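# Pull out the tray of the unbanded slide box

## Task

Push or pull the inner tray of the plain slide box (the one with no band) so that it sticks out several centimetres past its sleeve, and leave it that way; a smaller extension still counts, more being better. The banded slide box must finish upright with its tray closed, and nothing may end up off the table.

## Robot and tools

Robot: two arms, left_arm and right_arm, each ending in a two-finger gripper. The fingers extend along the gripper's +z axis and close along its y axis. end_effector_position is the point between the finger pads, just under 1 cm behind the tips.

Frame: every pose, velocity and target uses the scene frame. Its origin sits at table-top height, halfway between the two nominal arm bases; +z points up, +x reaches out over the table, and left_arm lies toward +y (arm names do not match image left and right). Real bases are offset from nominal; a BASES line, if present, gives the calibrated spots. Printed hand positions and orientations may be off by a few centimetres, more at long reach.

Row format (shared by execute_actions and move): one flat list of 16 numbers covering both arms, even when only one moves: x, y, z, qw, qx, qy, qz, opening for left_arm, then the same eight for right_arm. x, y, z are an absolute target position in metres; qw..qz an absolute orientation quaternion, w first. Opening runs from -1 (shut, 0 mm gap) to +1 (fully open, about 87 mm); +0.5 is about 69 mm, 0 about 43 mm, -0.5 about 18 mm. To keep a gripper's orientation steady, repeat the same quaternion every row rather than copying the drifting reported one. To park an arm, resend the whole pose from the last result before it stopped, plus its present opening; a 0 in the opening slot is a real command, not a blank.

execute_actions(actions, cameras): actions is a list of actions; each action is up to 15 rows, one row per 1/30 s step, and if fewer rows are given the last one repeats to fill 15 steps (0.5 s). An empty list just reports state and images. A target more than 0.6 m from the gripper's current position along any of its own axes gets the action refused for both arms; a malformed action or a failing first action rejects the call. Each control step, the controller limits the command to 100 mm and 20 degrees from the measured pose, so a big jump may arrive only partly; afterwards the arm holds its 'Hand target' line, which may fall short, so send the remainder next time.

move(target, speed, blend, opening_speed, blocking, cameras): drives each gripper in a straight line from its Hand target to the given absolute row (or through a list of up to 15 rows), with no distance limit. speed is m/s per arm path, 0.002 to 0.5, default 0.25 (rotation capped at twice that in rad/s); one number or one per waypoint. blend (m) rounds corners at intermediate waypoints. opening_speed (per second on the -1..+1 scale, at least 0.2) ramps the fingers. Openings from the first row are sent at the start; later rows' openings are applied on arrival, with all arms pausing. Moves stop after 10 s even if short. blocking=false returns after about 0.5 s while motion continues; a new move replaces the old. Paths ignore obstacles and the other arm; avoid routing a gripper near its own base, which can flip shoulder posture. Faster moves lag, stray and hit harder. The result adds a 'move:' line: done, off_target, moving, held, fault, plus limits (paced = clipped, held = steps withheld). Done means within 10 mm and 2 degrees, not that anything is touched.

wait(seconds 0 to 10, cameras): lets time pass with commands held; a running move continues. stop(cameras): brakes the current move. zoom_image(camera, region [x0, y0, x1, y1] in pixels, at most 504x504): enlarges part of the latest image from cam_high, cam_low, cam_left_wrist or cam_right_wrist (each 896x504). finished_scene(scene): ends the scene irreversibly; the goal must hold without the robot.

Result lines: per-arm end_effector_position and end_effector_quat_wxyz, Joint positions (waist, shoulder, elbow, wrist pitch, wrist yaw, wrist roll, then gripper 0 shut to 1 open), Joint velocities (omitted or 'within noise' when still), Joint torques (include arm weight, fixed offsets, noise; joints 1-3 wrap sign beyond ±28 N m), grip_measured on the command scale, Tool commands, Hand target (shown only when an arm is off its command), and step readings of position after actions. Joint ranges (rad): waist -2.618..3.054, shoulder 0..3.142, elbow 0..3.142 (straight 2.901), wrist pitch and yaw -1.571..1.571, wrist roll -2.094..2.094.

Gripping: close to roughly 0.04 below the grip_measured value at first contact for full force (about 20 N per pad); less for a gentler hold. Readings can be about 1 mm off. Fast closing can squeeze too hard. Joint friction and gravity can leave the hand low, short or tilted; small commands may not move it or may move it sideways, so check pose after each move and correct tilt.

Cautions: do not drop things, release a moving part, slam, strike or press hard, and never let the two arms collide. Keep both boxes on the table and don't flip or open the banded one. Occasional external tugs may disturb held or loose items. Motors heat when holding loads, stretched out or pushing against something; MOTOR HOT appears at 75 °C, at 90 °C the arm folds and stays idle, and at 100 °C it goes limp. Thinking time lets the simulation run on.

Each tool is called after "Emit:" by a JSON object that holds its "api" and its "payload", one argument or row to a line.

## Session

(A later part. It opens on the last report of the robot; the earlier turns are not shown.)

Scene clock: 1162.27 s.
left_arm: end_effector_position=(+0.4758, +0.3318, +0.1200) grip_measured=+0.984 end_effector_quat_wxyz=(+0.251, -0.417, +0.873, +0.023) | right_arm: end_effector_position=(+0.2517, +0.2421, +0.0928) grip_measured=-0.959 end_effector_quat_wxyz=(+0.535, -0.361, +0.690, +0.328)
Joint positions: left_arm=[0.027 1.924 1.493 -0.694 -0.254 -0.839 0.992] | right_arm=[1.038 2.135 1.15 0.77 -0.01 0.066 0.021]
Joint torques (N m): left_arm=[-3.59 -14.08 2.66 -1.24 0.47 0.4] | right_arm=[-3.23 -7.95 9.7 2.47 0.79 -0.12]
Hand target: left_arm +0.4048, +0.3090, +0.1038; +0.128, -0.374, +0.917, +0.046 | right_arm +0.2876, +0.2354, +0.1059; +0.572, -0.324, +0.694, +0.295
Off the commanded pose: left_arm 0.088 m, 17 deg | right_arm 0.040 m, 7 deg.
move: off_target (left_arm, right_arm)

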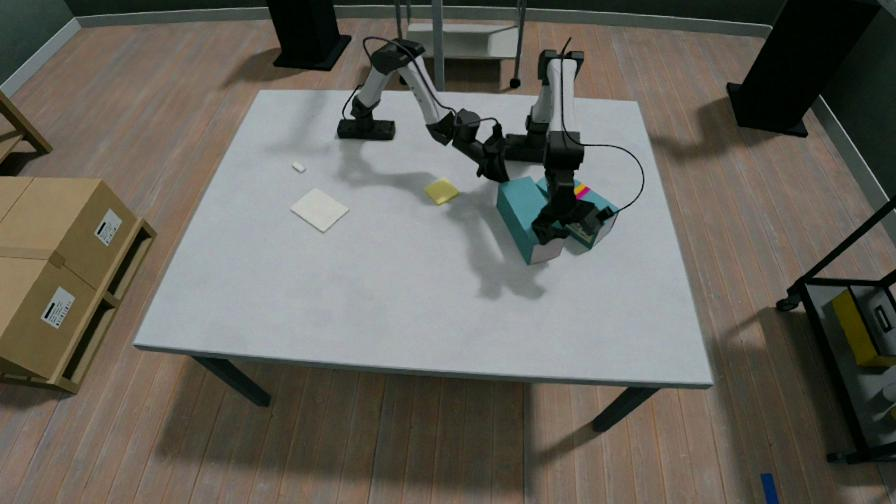

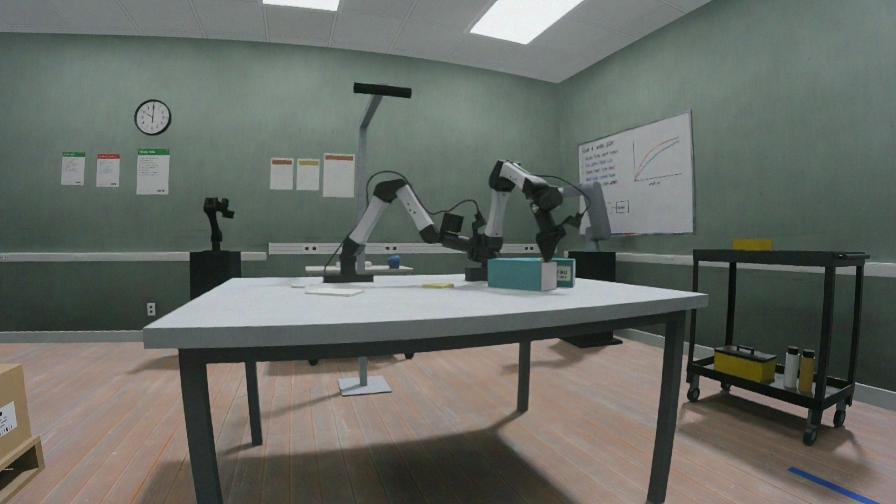

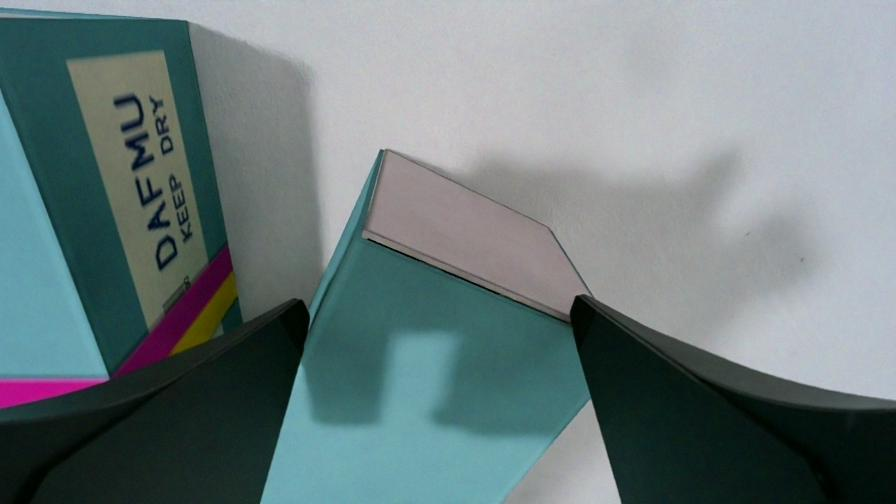

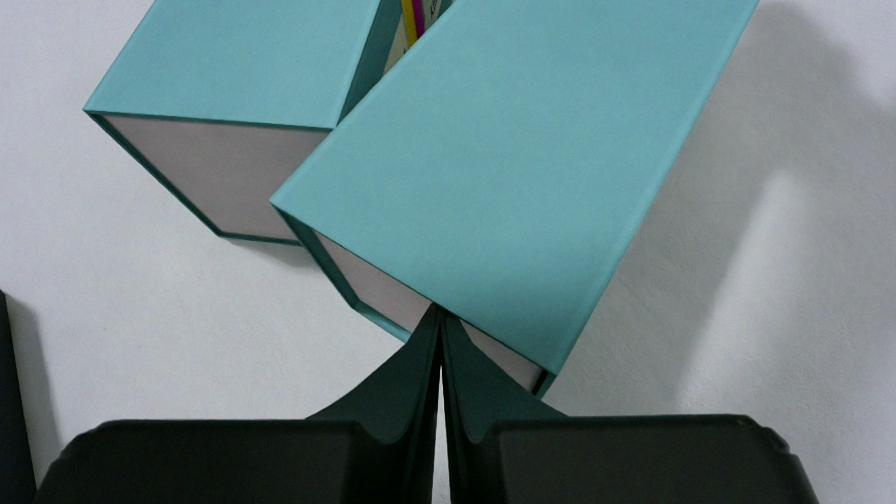

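Emit:
{"api": "move", "payload": {
  "target": [
    [0.47,0.325,0.17,0.126,-0.265,0.955,0.0349,1,0.225,0.215,0.11,0.573,-0.324,0.694,0.294,-1],
    [0.50,0.352,0.16,0.126,-0.265,0.955,0.0349,1,0.215,0.225,0.11,0.6196,-0.2047,0.738,0.1718,-1]
  ],
  "speed": 0.08
}}

Emit:
{"api": "zoom_image", "payload": {
  "camera": "cam_low",
  "region": [470, 210, 600, 300]
}}

Scene clock: 1202.17 s.
left_arm: end_effector_position=(+0.5012, +0.3501, +0.1676) grip_measured=+0.984 end_effector_quat_wxyz=(+0.143, -0.266, +0.953, +0.035) | right_arm: end_effector_position=(+0.2136, +0.2179, +0.1025) grip_measured=-0.959 end_effector_quat_wxyz=(+0.615, -0.215, +0.740, +0.168)
Joint positions: left_arm=[0.089 2.291 2.298 -1.311 -0.128 -0.47 0.992] | right_arm=[1.286 2.082 1.101 0.732 0.705 0.147 0.021]
Joint torques (N m): left_arm=[0.68 -10.96 9.32 0.46 0.08 0.01] | right_arm=[-0.29 -8.53 7.91 2.06 0.17 0.12]
Heat: left arm: 49 °C; right arm: 53 °C.
Hand target: left_arm +0.4998, +0.3520, +0.1601; +0.127, -0.265, +0.955, +0.035 | right_arm +0.2149, +0.2247, +0.1101; +0.620, -0.205, +0.738, +0.172
Off the commanded pose: left_arm 0.008 m, 2 deg | right_arm 0.010 m, 1 deg.
move: done

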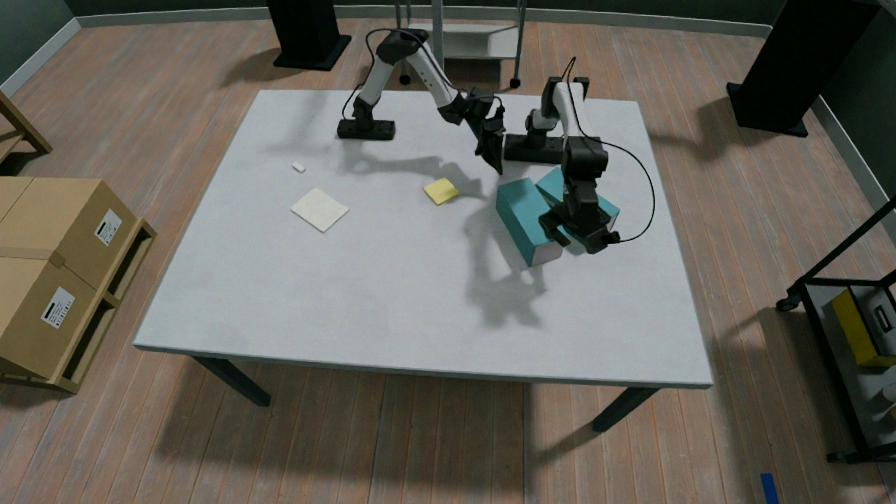

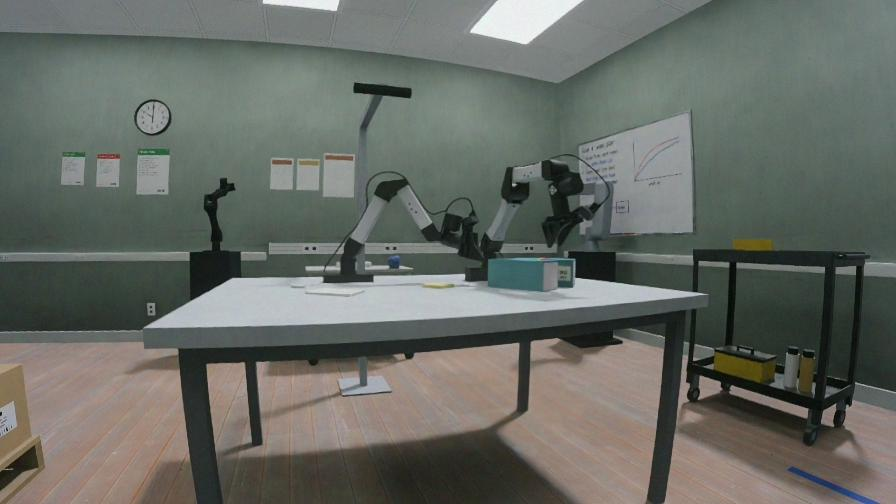

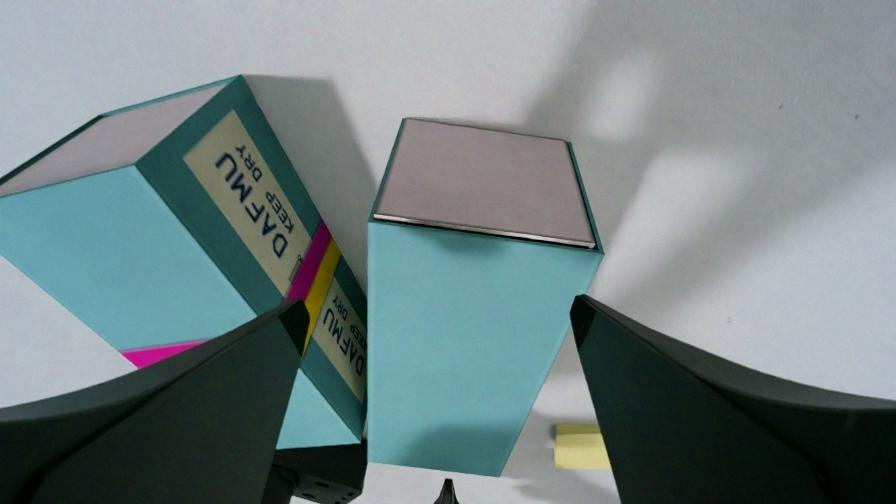

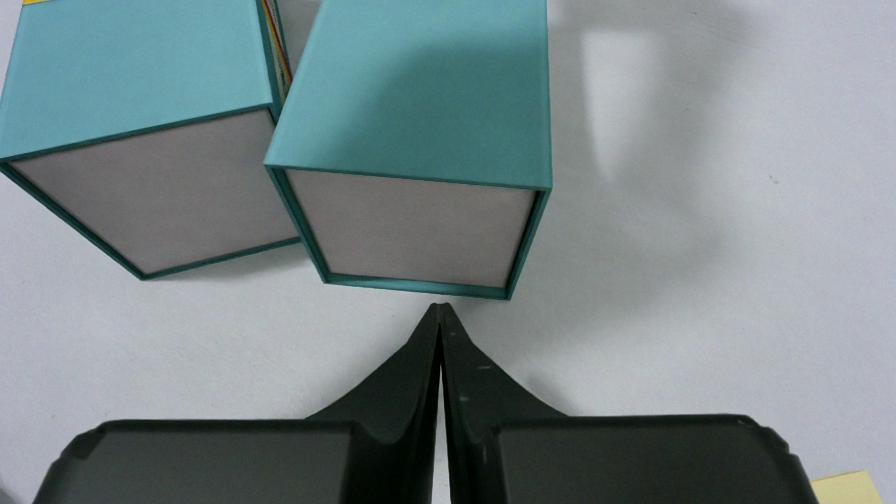

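Scaled by 3.877 from the camera's 896x504 image, which has a finer 1280x720 frame.

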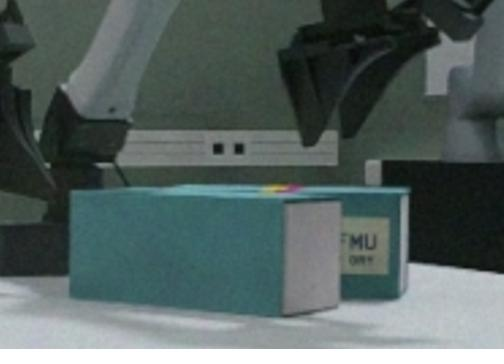

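Emit:
{"api": "move", "payload": {
  "target": [
    [0.53,0.345,0.15,0.128,-0.206,0.970,0.027,1,0.208,0.232,0.105,0.629,-0.159,0.749,0.134,-1],
    [0.53,0.345,0.12,0.128,-0.206,0.970,0.027,1,0.208,0.232,0.105,0.629,-0.159,0.749,0.134,-1]
  ],
  "speed": 0.08
}}

Emit:
{"api": "zoom_image", "payload": {
  "camera": "cam_low",
  "region": [470, 210, 600, 300]
}}

Scene clock: 1230.90 s.
left_arm: end_effector_position=(+0.5349, +0.3497, +0.1181) grip_measured=+0.984 end_effector_quat_wxyz=(+0.134, -0.213, +0.967, +0.030) | right_arm: end_effector_position=(+0.2072, +0.2249, +0.0974) grip_measured=-0.959 end_effector_quat_wxyz=(+0.625, -0.169, +0.751, +0.130)
Joint positions: left_arm=[0.085 2.489 2.45 -1.277 -0.103 -0.367 0.992] | right_arm=[1.339 2.147 1.202 0.65 0.875 0.211 0.021]
Joint torques (N m): left_arm=[-0.54 -16.59 5.27 0.58 0.08 0] | right_arm=[-0.31 -9.03 7.98 1.92 0.21 0.12]
Hand target: left_arm +0.5301, +0.3450, +0.1200; +0.128, -0.206, +0.970, +0.027 | right_arm +0.2079, +0.2317, +0.1052; +0.629, -0.159, +0.749, +0.134
Off the commanded pose: left_arm 0.007 m, 1 deg | right_arm 0.010 m, 1 deg.
move: done

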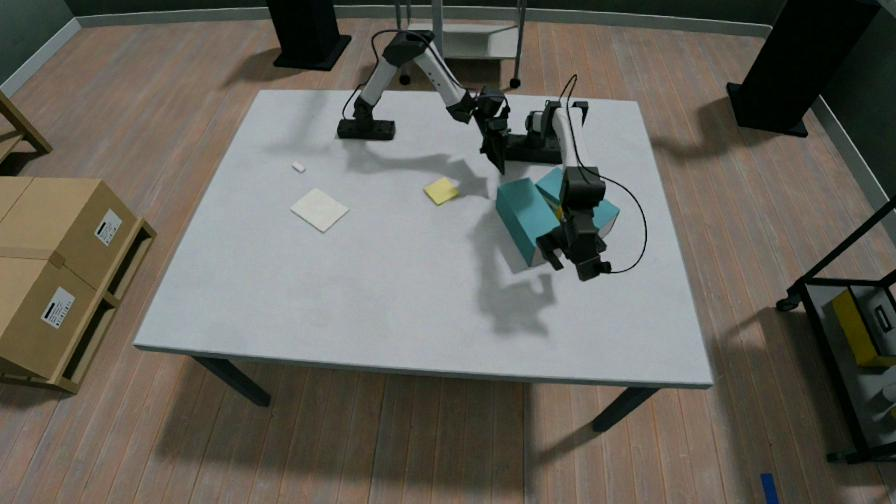

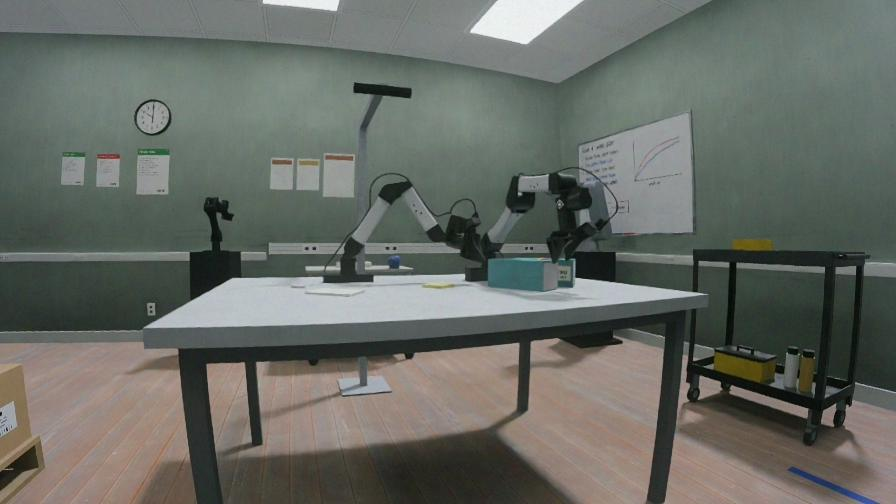

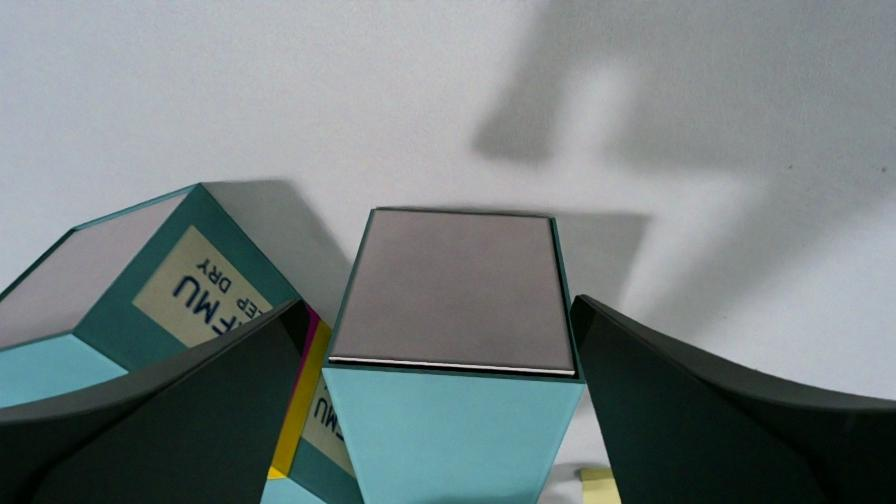

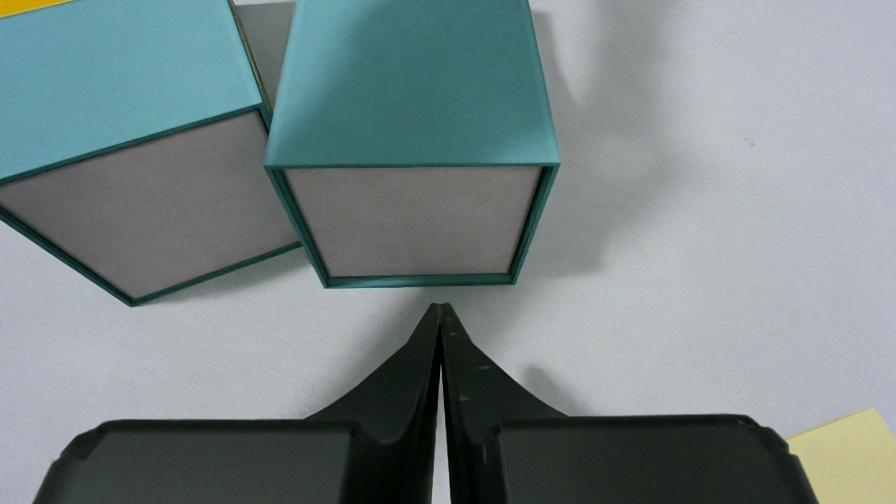

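Scaled by 3.877 from the camera's 896x504 image, which has a finer 1280x720 frame.

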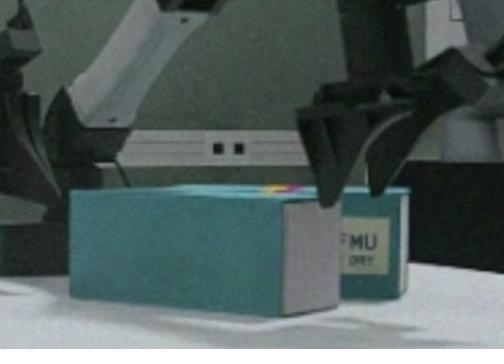

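Emit:
{"api": "move", "payload": {
  "target": [
    [0.511,0.331,0.123,0.128,-0.206,0.970,0.027,1,0.233,0.249,0.105,0.629,-0.159,0.749,0.134,-1]
  ],
  "speed": 0.05,
  "cameras": ["cam_left_wrist","cam_low","cam_right_wrist"]
}}

Emit:
{"api": "zoom_image", "payload": {
  "camera": "cam_low",
  "region": [470, 210, 600, 300]
}}

Scene clock: 1250.57 s.
left_arm: end_effector_position=(+0.5147, +0.3350, +0.1054) grip_measured=+0.984 end_effector_quat_wxyz=(+0.117, -0.205, +0.971, +0.031) | right_arm: end_effector_position=(+0.2300, +0.2405, +0.0985) grip_measured=-0.959 end_effector_quat_wxyz=(+0.628, -0.158, +0.752, +0.126)
Joint positions: left_arm=[0.058 2.394 2.231 -1.188 -0.102 -0.379 0.992] | right_arm=[1.303 2.216 1.321 0.616 0.861 0.206 0.021]
Joint torques (N m): left_arm=[-0.75 -19.56 5.29 0.51 0.05 -0.12] | right_arm=[-0.98 -9.54 8.2 1.96 -0.06 -0.05]
Hand target: left_arm +0.5110, +0.3312, +0.1225; +0.127, -0.206, +0.970, +0.027 | right_arm +0.2329, +0.2485, +0.1052; +0.629, -0.159, +0.749, +0.134
Off the commanded pose: left_arm 0.018 m, 1 deg | right_arm 0.011 m, 1 deg.
move: off_target (left_arm, right_arm)
Images, in order: cam_low, cam_left_wrist, cam_right_wrist.

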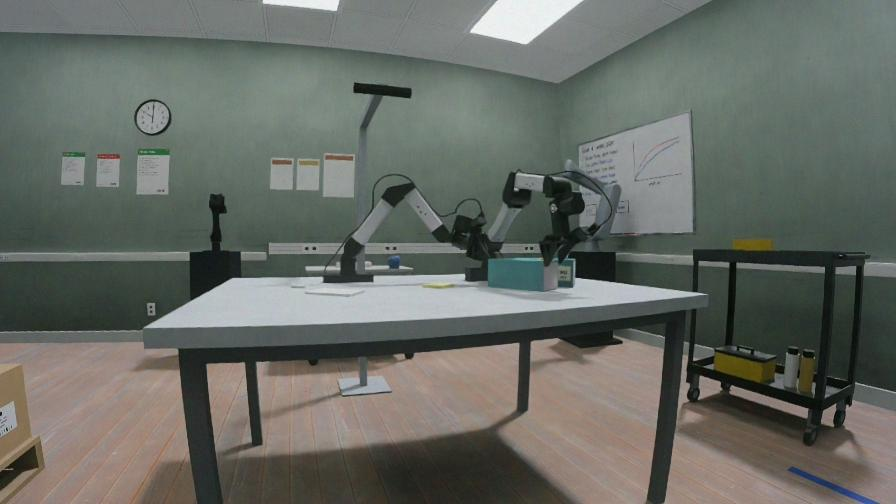

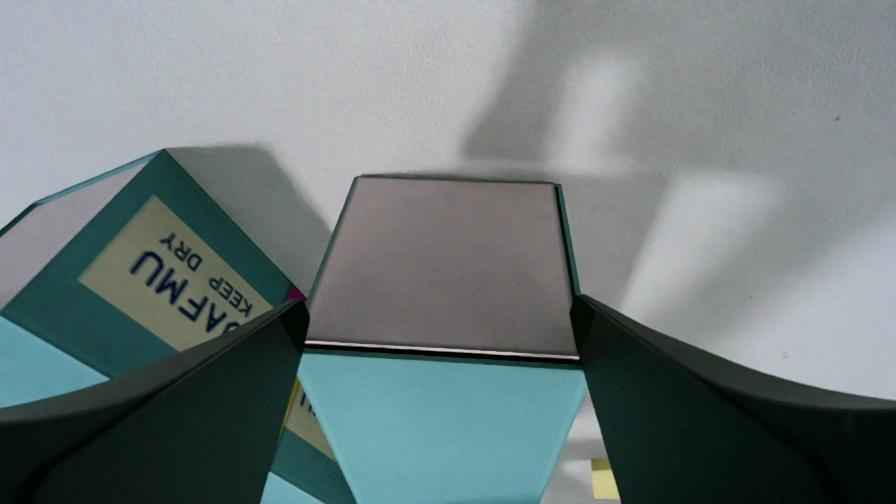

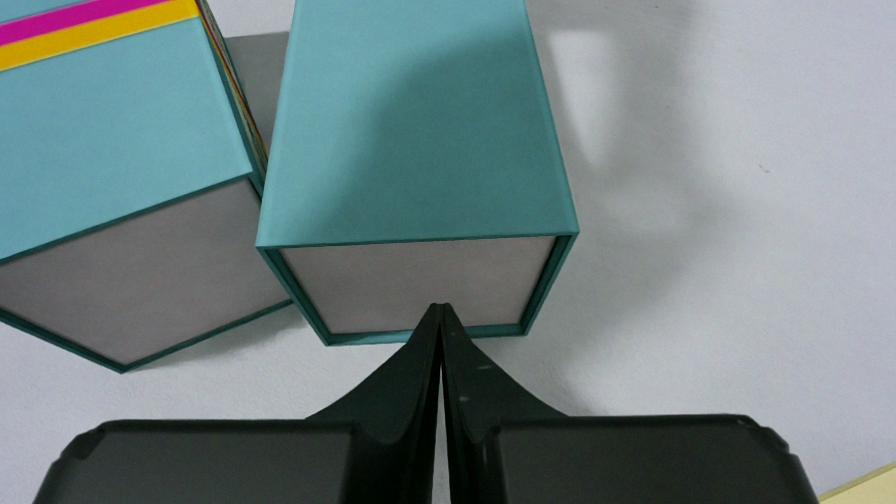

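Scaled by 3.877 from the camera's 896x504 image, which has a finer 1280x720 frame.

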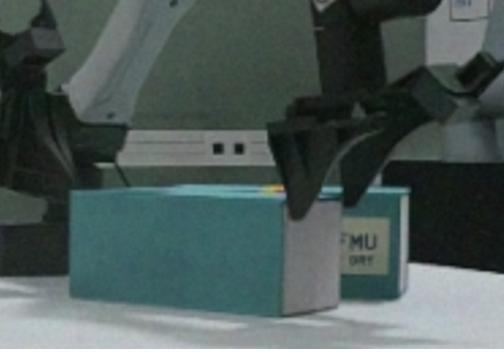

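Emit:
{"api": "move", "payload": {
  "target": [
    [0.513,0.331,0.139,0.128,-0.206,0.970,0.027,1,0.233,0.249,0.105,0.629,-0.159,0.749,0.134,-1]
  ],
  "speed": 0.05,
  "cameras": ["cam_left_wrist","cam_low"]
}}

Emit:
{"api": "zoom_image", "payload": {
  "camera": "cam_low",
  "region": [470, 210, 600, 300]
}}

Scene clock: 1262.77 s.
left_arm: end_effector_position=(+0.5129, +0.3349, +0.1206) grip_measured=+0.984 end_effector_quat_wxyz=(+0.116, -0.207, +0.971, +0.031) | right_arm: end_effector_position=(+0.2299, +0.2406, +0.0983) grip_measured=-0.959 end_effector_quat_wxyz=(+0.627, -0.159, +0.752, +0.126)
Joint positions: left_arm=[0.058 2.394 2.291 -1.25 -0.102 -0.382 0.992] | right_arm=[1.303 2.216 1.321 0.615 0.86 0.206 0.021]
Joint torques (N m): left_arm=[-0.44 -16.84 9.43 0.37 0.06 -0.13] | right_arm=[-0.98 -9.57 8.21 1.95 -0.04 -0.03]
Heat: left arm: 57 °C; right arm: 53 °C.
Hand target: left_arm +0.5127, +0.3311, +0.1386; +0.128, -0.206, +0.970, +0.027 | right_arm +0.2329, +0.2485, +0.1052; +0.629, -0.159, +0.749, +0.134
Off the commanded pose: left_arm 0.019 m, 1 deg | right_arm 0.011 m, 1 deg.
move: off_target (left_arm, right_arm)
Images, in order: cam_low, cam_left_wrist.

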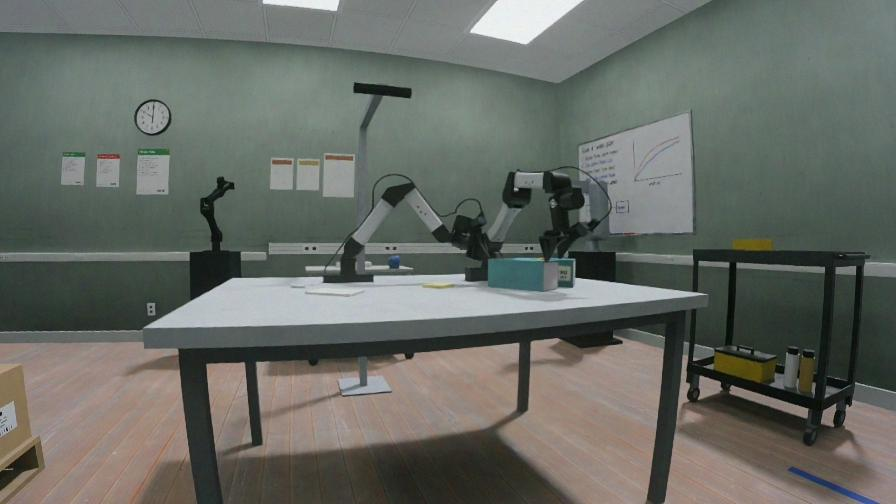

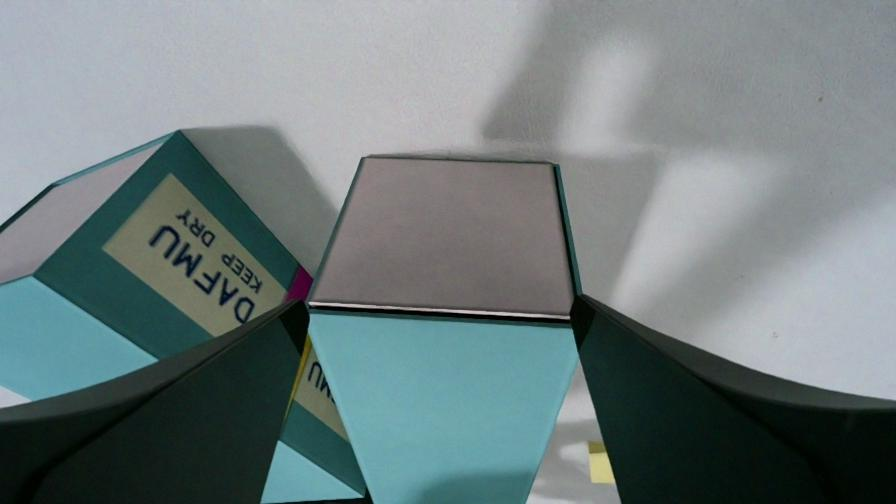

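Scaled by 3.877 from the camera's 896x504 image, which has a finer 1280x720 frame.

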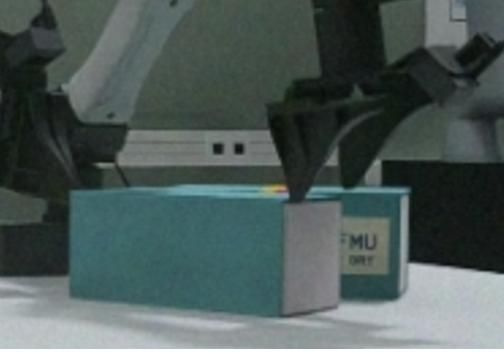

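Emit:
{"api": "move", "payload": {
  "target": [
    [0.500,0.325,0.137,0.128,-0.206,0.970,0.027,1,0.236,0.251,0.107,0.629,-0.159,0.749,0.134,-1]
  ],
  "speed": 0.04,
  "cameras": ["cam_left_wrist","cam_low"]
}}

Emit:
{"api": "zoom_image", "payload": {
  "camera": "cam_low",
  "region": [470, 210, 600, 300]
}}

Scene clock: 1272.63 s.
left_arm: end_effector_position=(+0.5072, +0.3296, +0.1183) grip_measured=+0.984 end_effector_quat_wxyz=(+0.120, -0.208, +0.970, +0.029) | right_arm: end_effector_position=(+0.2320, +0.2433, +0.1004) grip_measured=-0.959 end_effector_quat_wxyz=(+0.627, -0.159, +0.752, +0.127)
Joint positions: left_arm=[0.048 2.344 2.195 -1.196 -0.102 -0.393 0.992] | right_arm=[1.3 2.221 1.338 0.605 0.856 0.204 0.021]
Joint torques (N m): left_arm=[-0.72 -19.38 5.19 0.47 -0.01 -0.08] | right_arm=[-1.13 -9.62 8.24 1.94 -0.05 -0.06]
Hand target: left_arm +0.5002, +0.3251, +0.1362; +0.128, -0.206, +0.970, +0.027 | right_arm +0.2357, +0.2507, +0.1071; +0.629, -0.159, +0.749, +0.134
Off the commanded pose: left_arm 0.021 m, 1 deg | right_arm 0.011 m, 1 deg.
move: off_target (left_arm, right_arm)
Images, in order: cam_low, cam_left_wrist.

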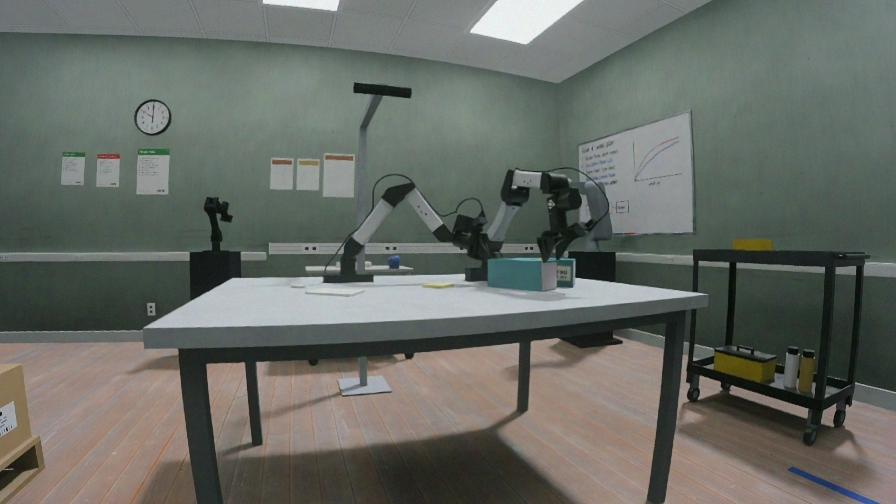

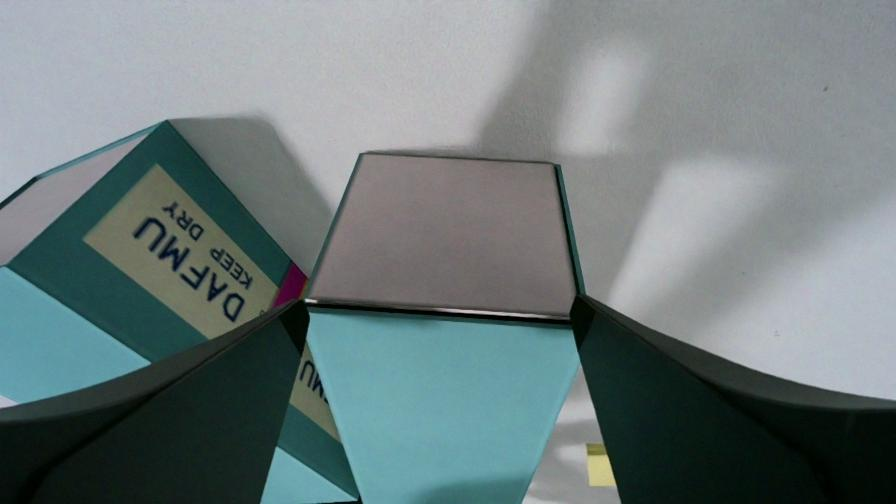

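Scaled by 3.877 from the camera's 896x504 image, which has a finer 1280x720 frame.

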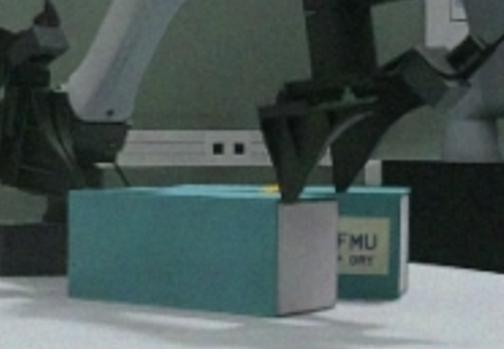

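Emit:
{"api": "move", "payload": {
  "target": [
    [0.488,0.320,0.137,0.128,-0.206,0.970,0.027,1,0.265,0.264,0.110,0.629,-0.159,0.749,0.134,-1]
  ],
  "speed": 0.04,
  "cameras": ["cam_left_wrist","cam_low","cam_right_wrist"]
}}

Emit:
{"api": "zoom_image", "payload": {
  "camera": "cam_low",
  "region": [470, 210, 600, 300]
}}

Scene clock: 1280.63 s.
left_arm: end_effector_position=(+0.5079, +0.3267, +0.1227) grip_measured=+0.984 end_effector_quat_wxyz=(+0.144, -0.215, +0.966, +0.025) | right_arm: end_effector_position=(+0.2523, +0.2562, +0.0966) grip_measured=-0.959 end_effector_quat_wxyz=(+0.621, -0.172, +0.755, +0.121)
Joint positions: left_arm=[0.042 2.28 2.097 -1.114 -0.107 -0.412 0.992] | right_arm=[1.264 2.28 1.447 0.54 0.81 0.185 0.021]
Joint velocities: left_arm=[within noise] | right_arm=[-0.002 -0.032 -0.012 -0.051 -0.168 0.051 0.003]
Joint torques (N m): left_arm=[-1.46 -18.66 4.89 0.16 0.02 -0.06] | right_arm=[-2.26 -10.06 9.17 2.19 -0.07 -0.01]
Hand target: left_arm +0.4890, +0.3204, +0.1361; +0.128, -0.206, +0.970, +0.027 | right_arm +0.2644, +0.2629, +0.1103; +0.629, -0.159, +0.749, +0.134
Off the commanded pose: left_arm 0.025 m, 2 deg | right_arm 0.020 m, 2 deg.
move: off_target (left_arm, right_arm)
Images, in order: cam_low, cam_left_wrist, cam_right_wrist.

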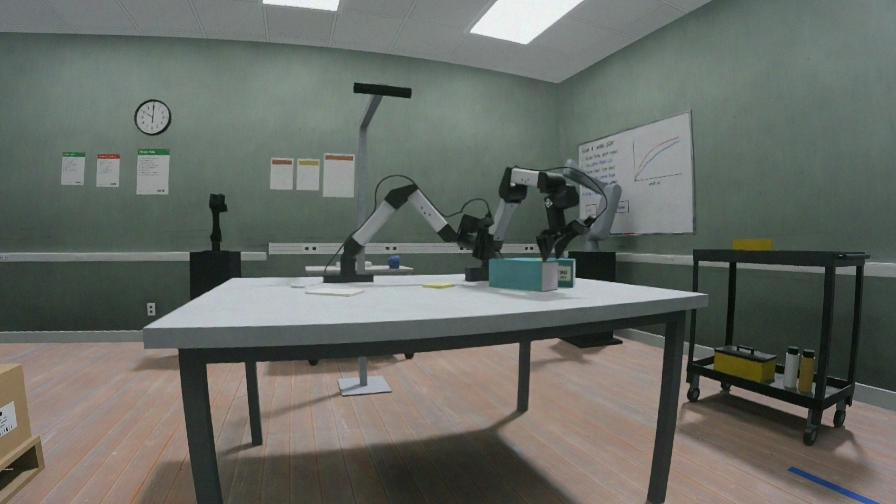

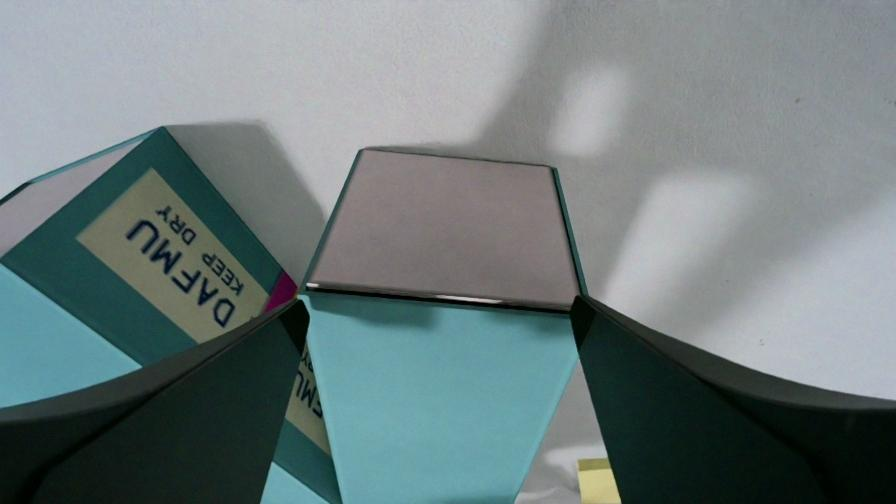

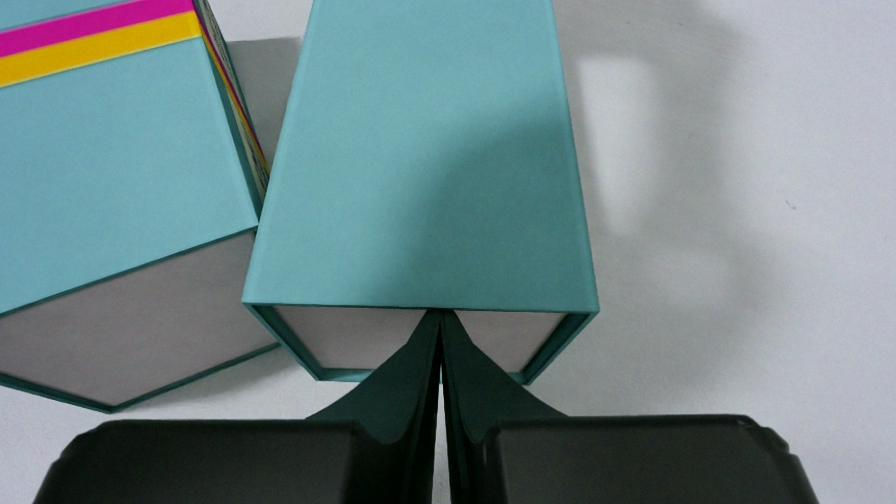

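Scaled by 3.877 from the camera's 896x504 image, which has a finer 1280x720 frame.

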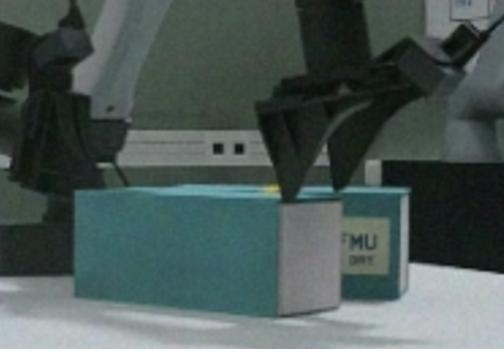

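Emit:
{"api": "move", "payload": {
  "target": [
    [0.480,0.315,0.133,0.128,-0.206,0.970,0.027,1,0.285,0.272,0.110,0.629,-0.159,0.749,0.134,-1]
  ],
  "speed": 0.04,
  "cameras": ["cam_left_wrist","cam_low","cam_right_wrist"]
}}

Emit:
{"api": "zoom_image", "payload": {
  "camera": "cam_low",
  "region": [470, 210, 600, 300]
}}

Scene clock: 1294.00 s.
left_arm: end_effector_position=(+0.5189, +0.3239, +0.1245) grip_measured=+0.984 end_effector_quat_wxyz=(+0.178, -0.224, +0.958, +0.019) | right_arm: end_effector_position=(+0.2629, +0.2697, +0.0970) grip_measured=-0.959 end_effector_quat_wxyz=(+0.618, -0.179, +0.755, +0.128)
Joint positions: left_arm=[0.034 2.246 2.038 -1.02 -0.116 -0.437 0.992] | right_arm=[1.247 2.323 1.527 0.508 0.771 0.174 0.021]
Joint torques (N m): left_arm=[-1.66 -18.37 4.53 -0.31 0.1 0.14] | right_arm=[-3.55 -10.13 9.37 2.27 0.02 -0.04]
Hand target: left_arm +0.4831, +0.3158, +0.1327; +0.129, -0.206, +0.970, +0.027 | right_arm +0.2841, +0.2703, +0.1104; +0.629, -0.159, +0.749, +0.134
Off the commanded pose: left_arm 0.041 m, 6 deg | right_arm 0.026 m, 3 deg.
move: off_target (left_arm, right_arm)
Images, in order: cam_low, cam_left_wrist, cam_right_wrist.

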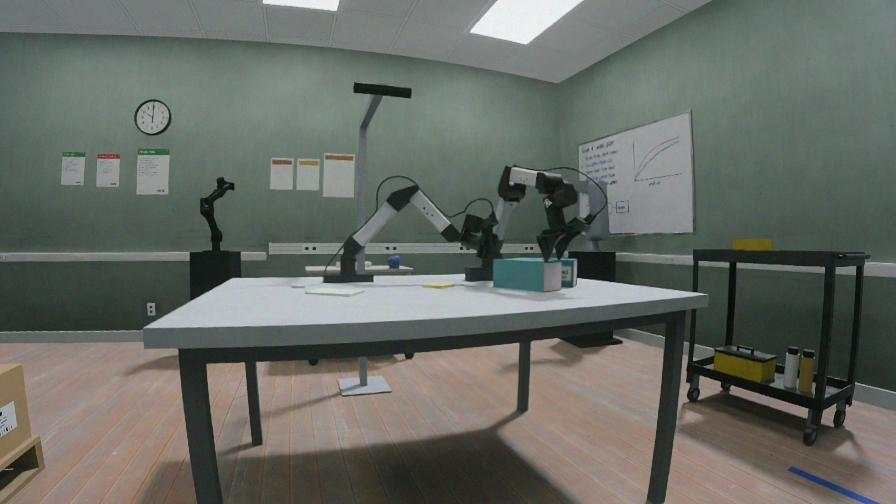

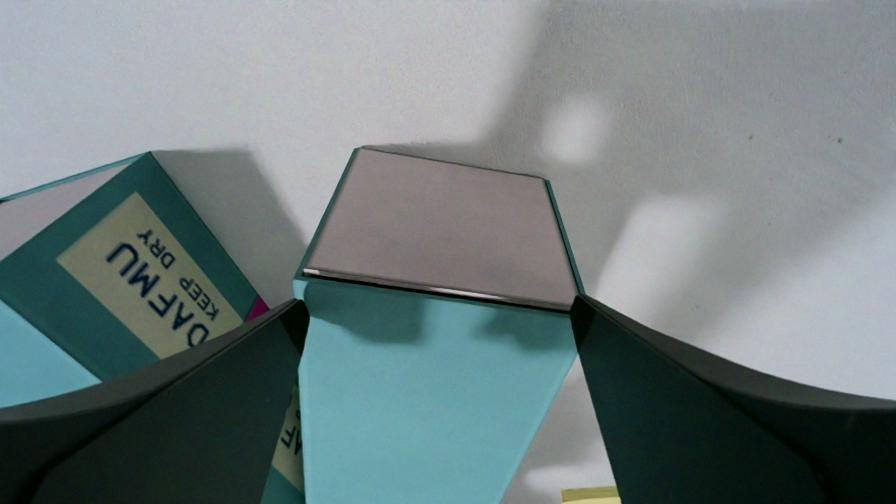

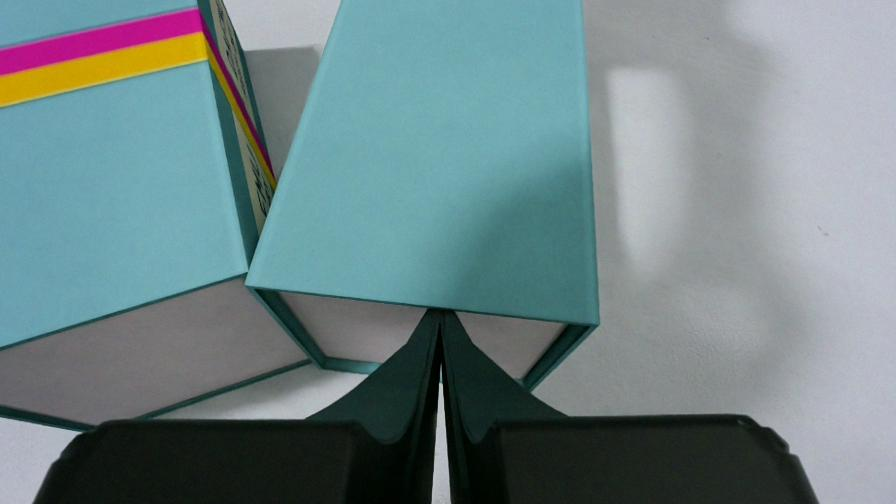

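Scaled by 3.877 from the camera's 896x504 image, which has a finer 1280x720 frame.

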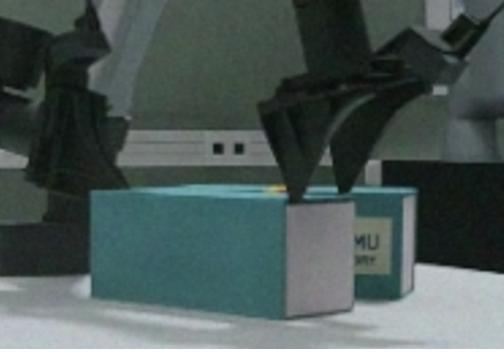

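Emit:
{"api": "move", "payload": {
  "target": [
    [0.52,0.325,0.18,0.126,-0.265,0.955,0.0349,1,0.215,0.245,0.105,0.629,-0.159,0.749,0.134,-1],
    [0.45,0.42,0.25,0.42,0,0.905,0,0,0.215,0.205,0.105,0.629,-0.159,0.749,0.134,0]
  ],
  "speed": 0.12
}}

Scene clock: 1332.67 s.
left_arm: end_effector_position=(+0.4564, +0.4209, +0.2442) grip_measured=+0.000 end_effector_quat_wxyz=(+0.415, -0.004, +0.910, +0.000) | right_arm: end_effector_position=(+0.2130, +0.2064, +0.0879) grip_measured=+0.000 end_effector_quat_wxyz=(+0.622, -0.170, +0.755, +0.120)
Joint positions: left_arm=[0.338 1.599 1.429 -0.569 0.226 0.199 0.5] | right_arm=[1.317 2.125 1.13 0.685 0.864 0.209 0.5]
Joint torques (N m): left_arm=[0.59 -11.66 6.27 1.43 0.23 0.02] | right_arm=[-1.14 -12.44 3.84 2.26 0.04 0]
Hand target: left_arm +0.4502, +0.4200, +0.2499; +0.421, +0.000, +0.907, +0.000 | right_arm +0.2151, +0.2051, +0.1048; +0.629, -0.159, +0.749, +0.134
Off the commanded pose: left_arm 0.009 m, 1 deg | right_arm 0.017 m, 2 deg.
move: off_target (right_arm); target 2's new opening was sent with right_arm's hand 0.017 m and 2 deg from that target

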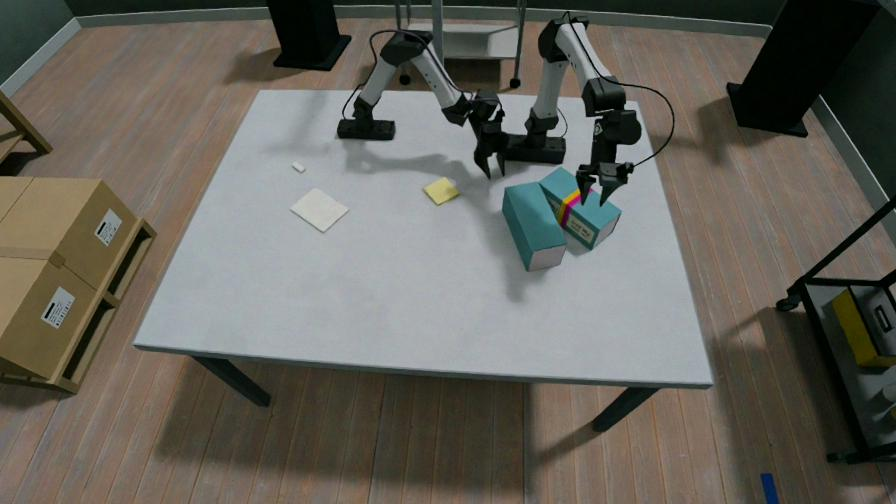

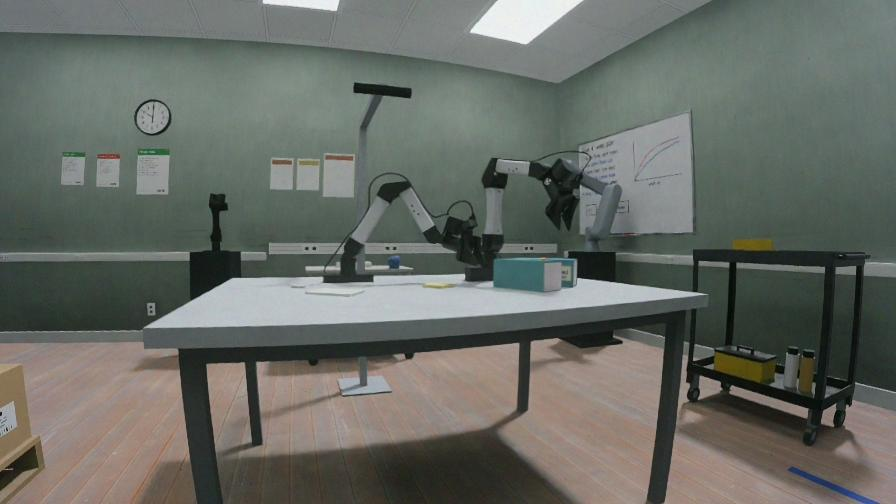

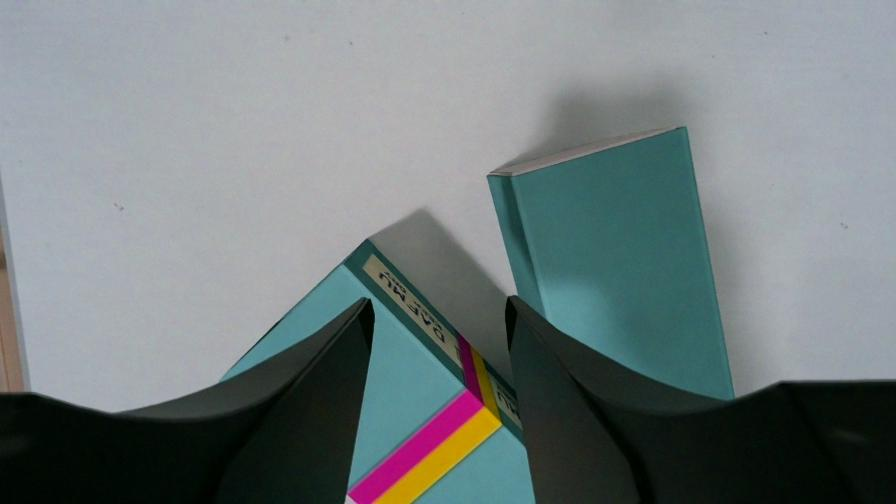

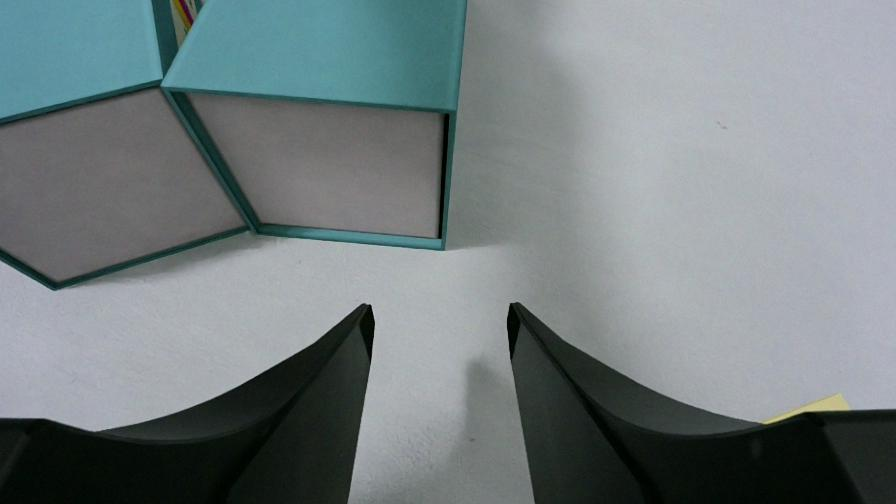

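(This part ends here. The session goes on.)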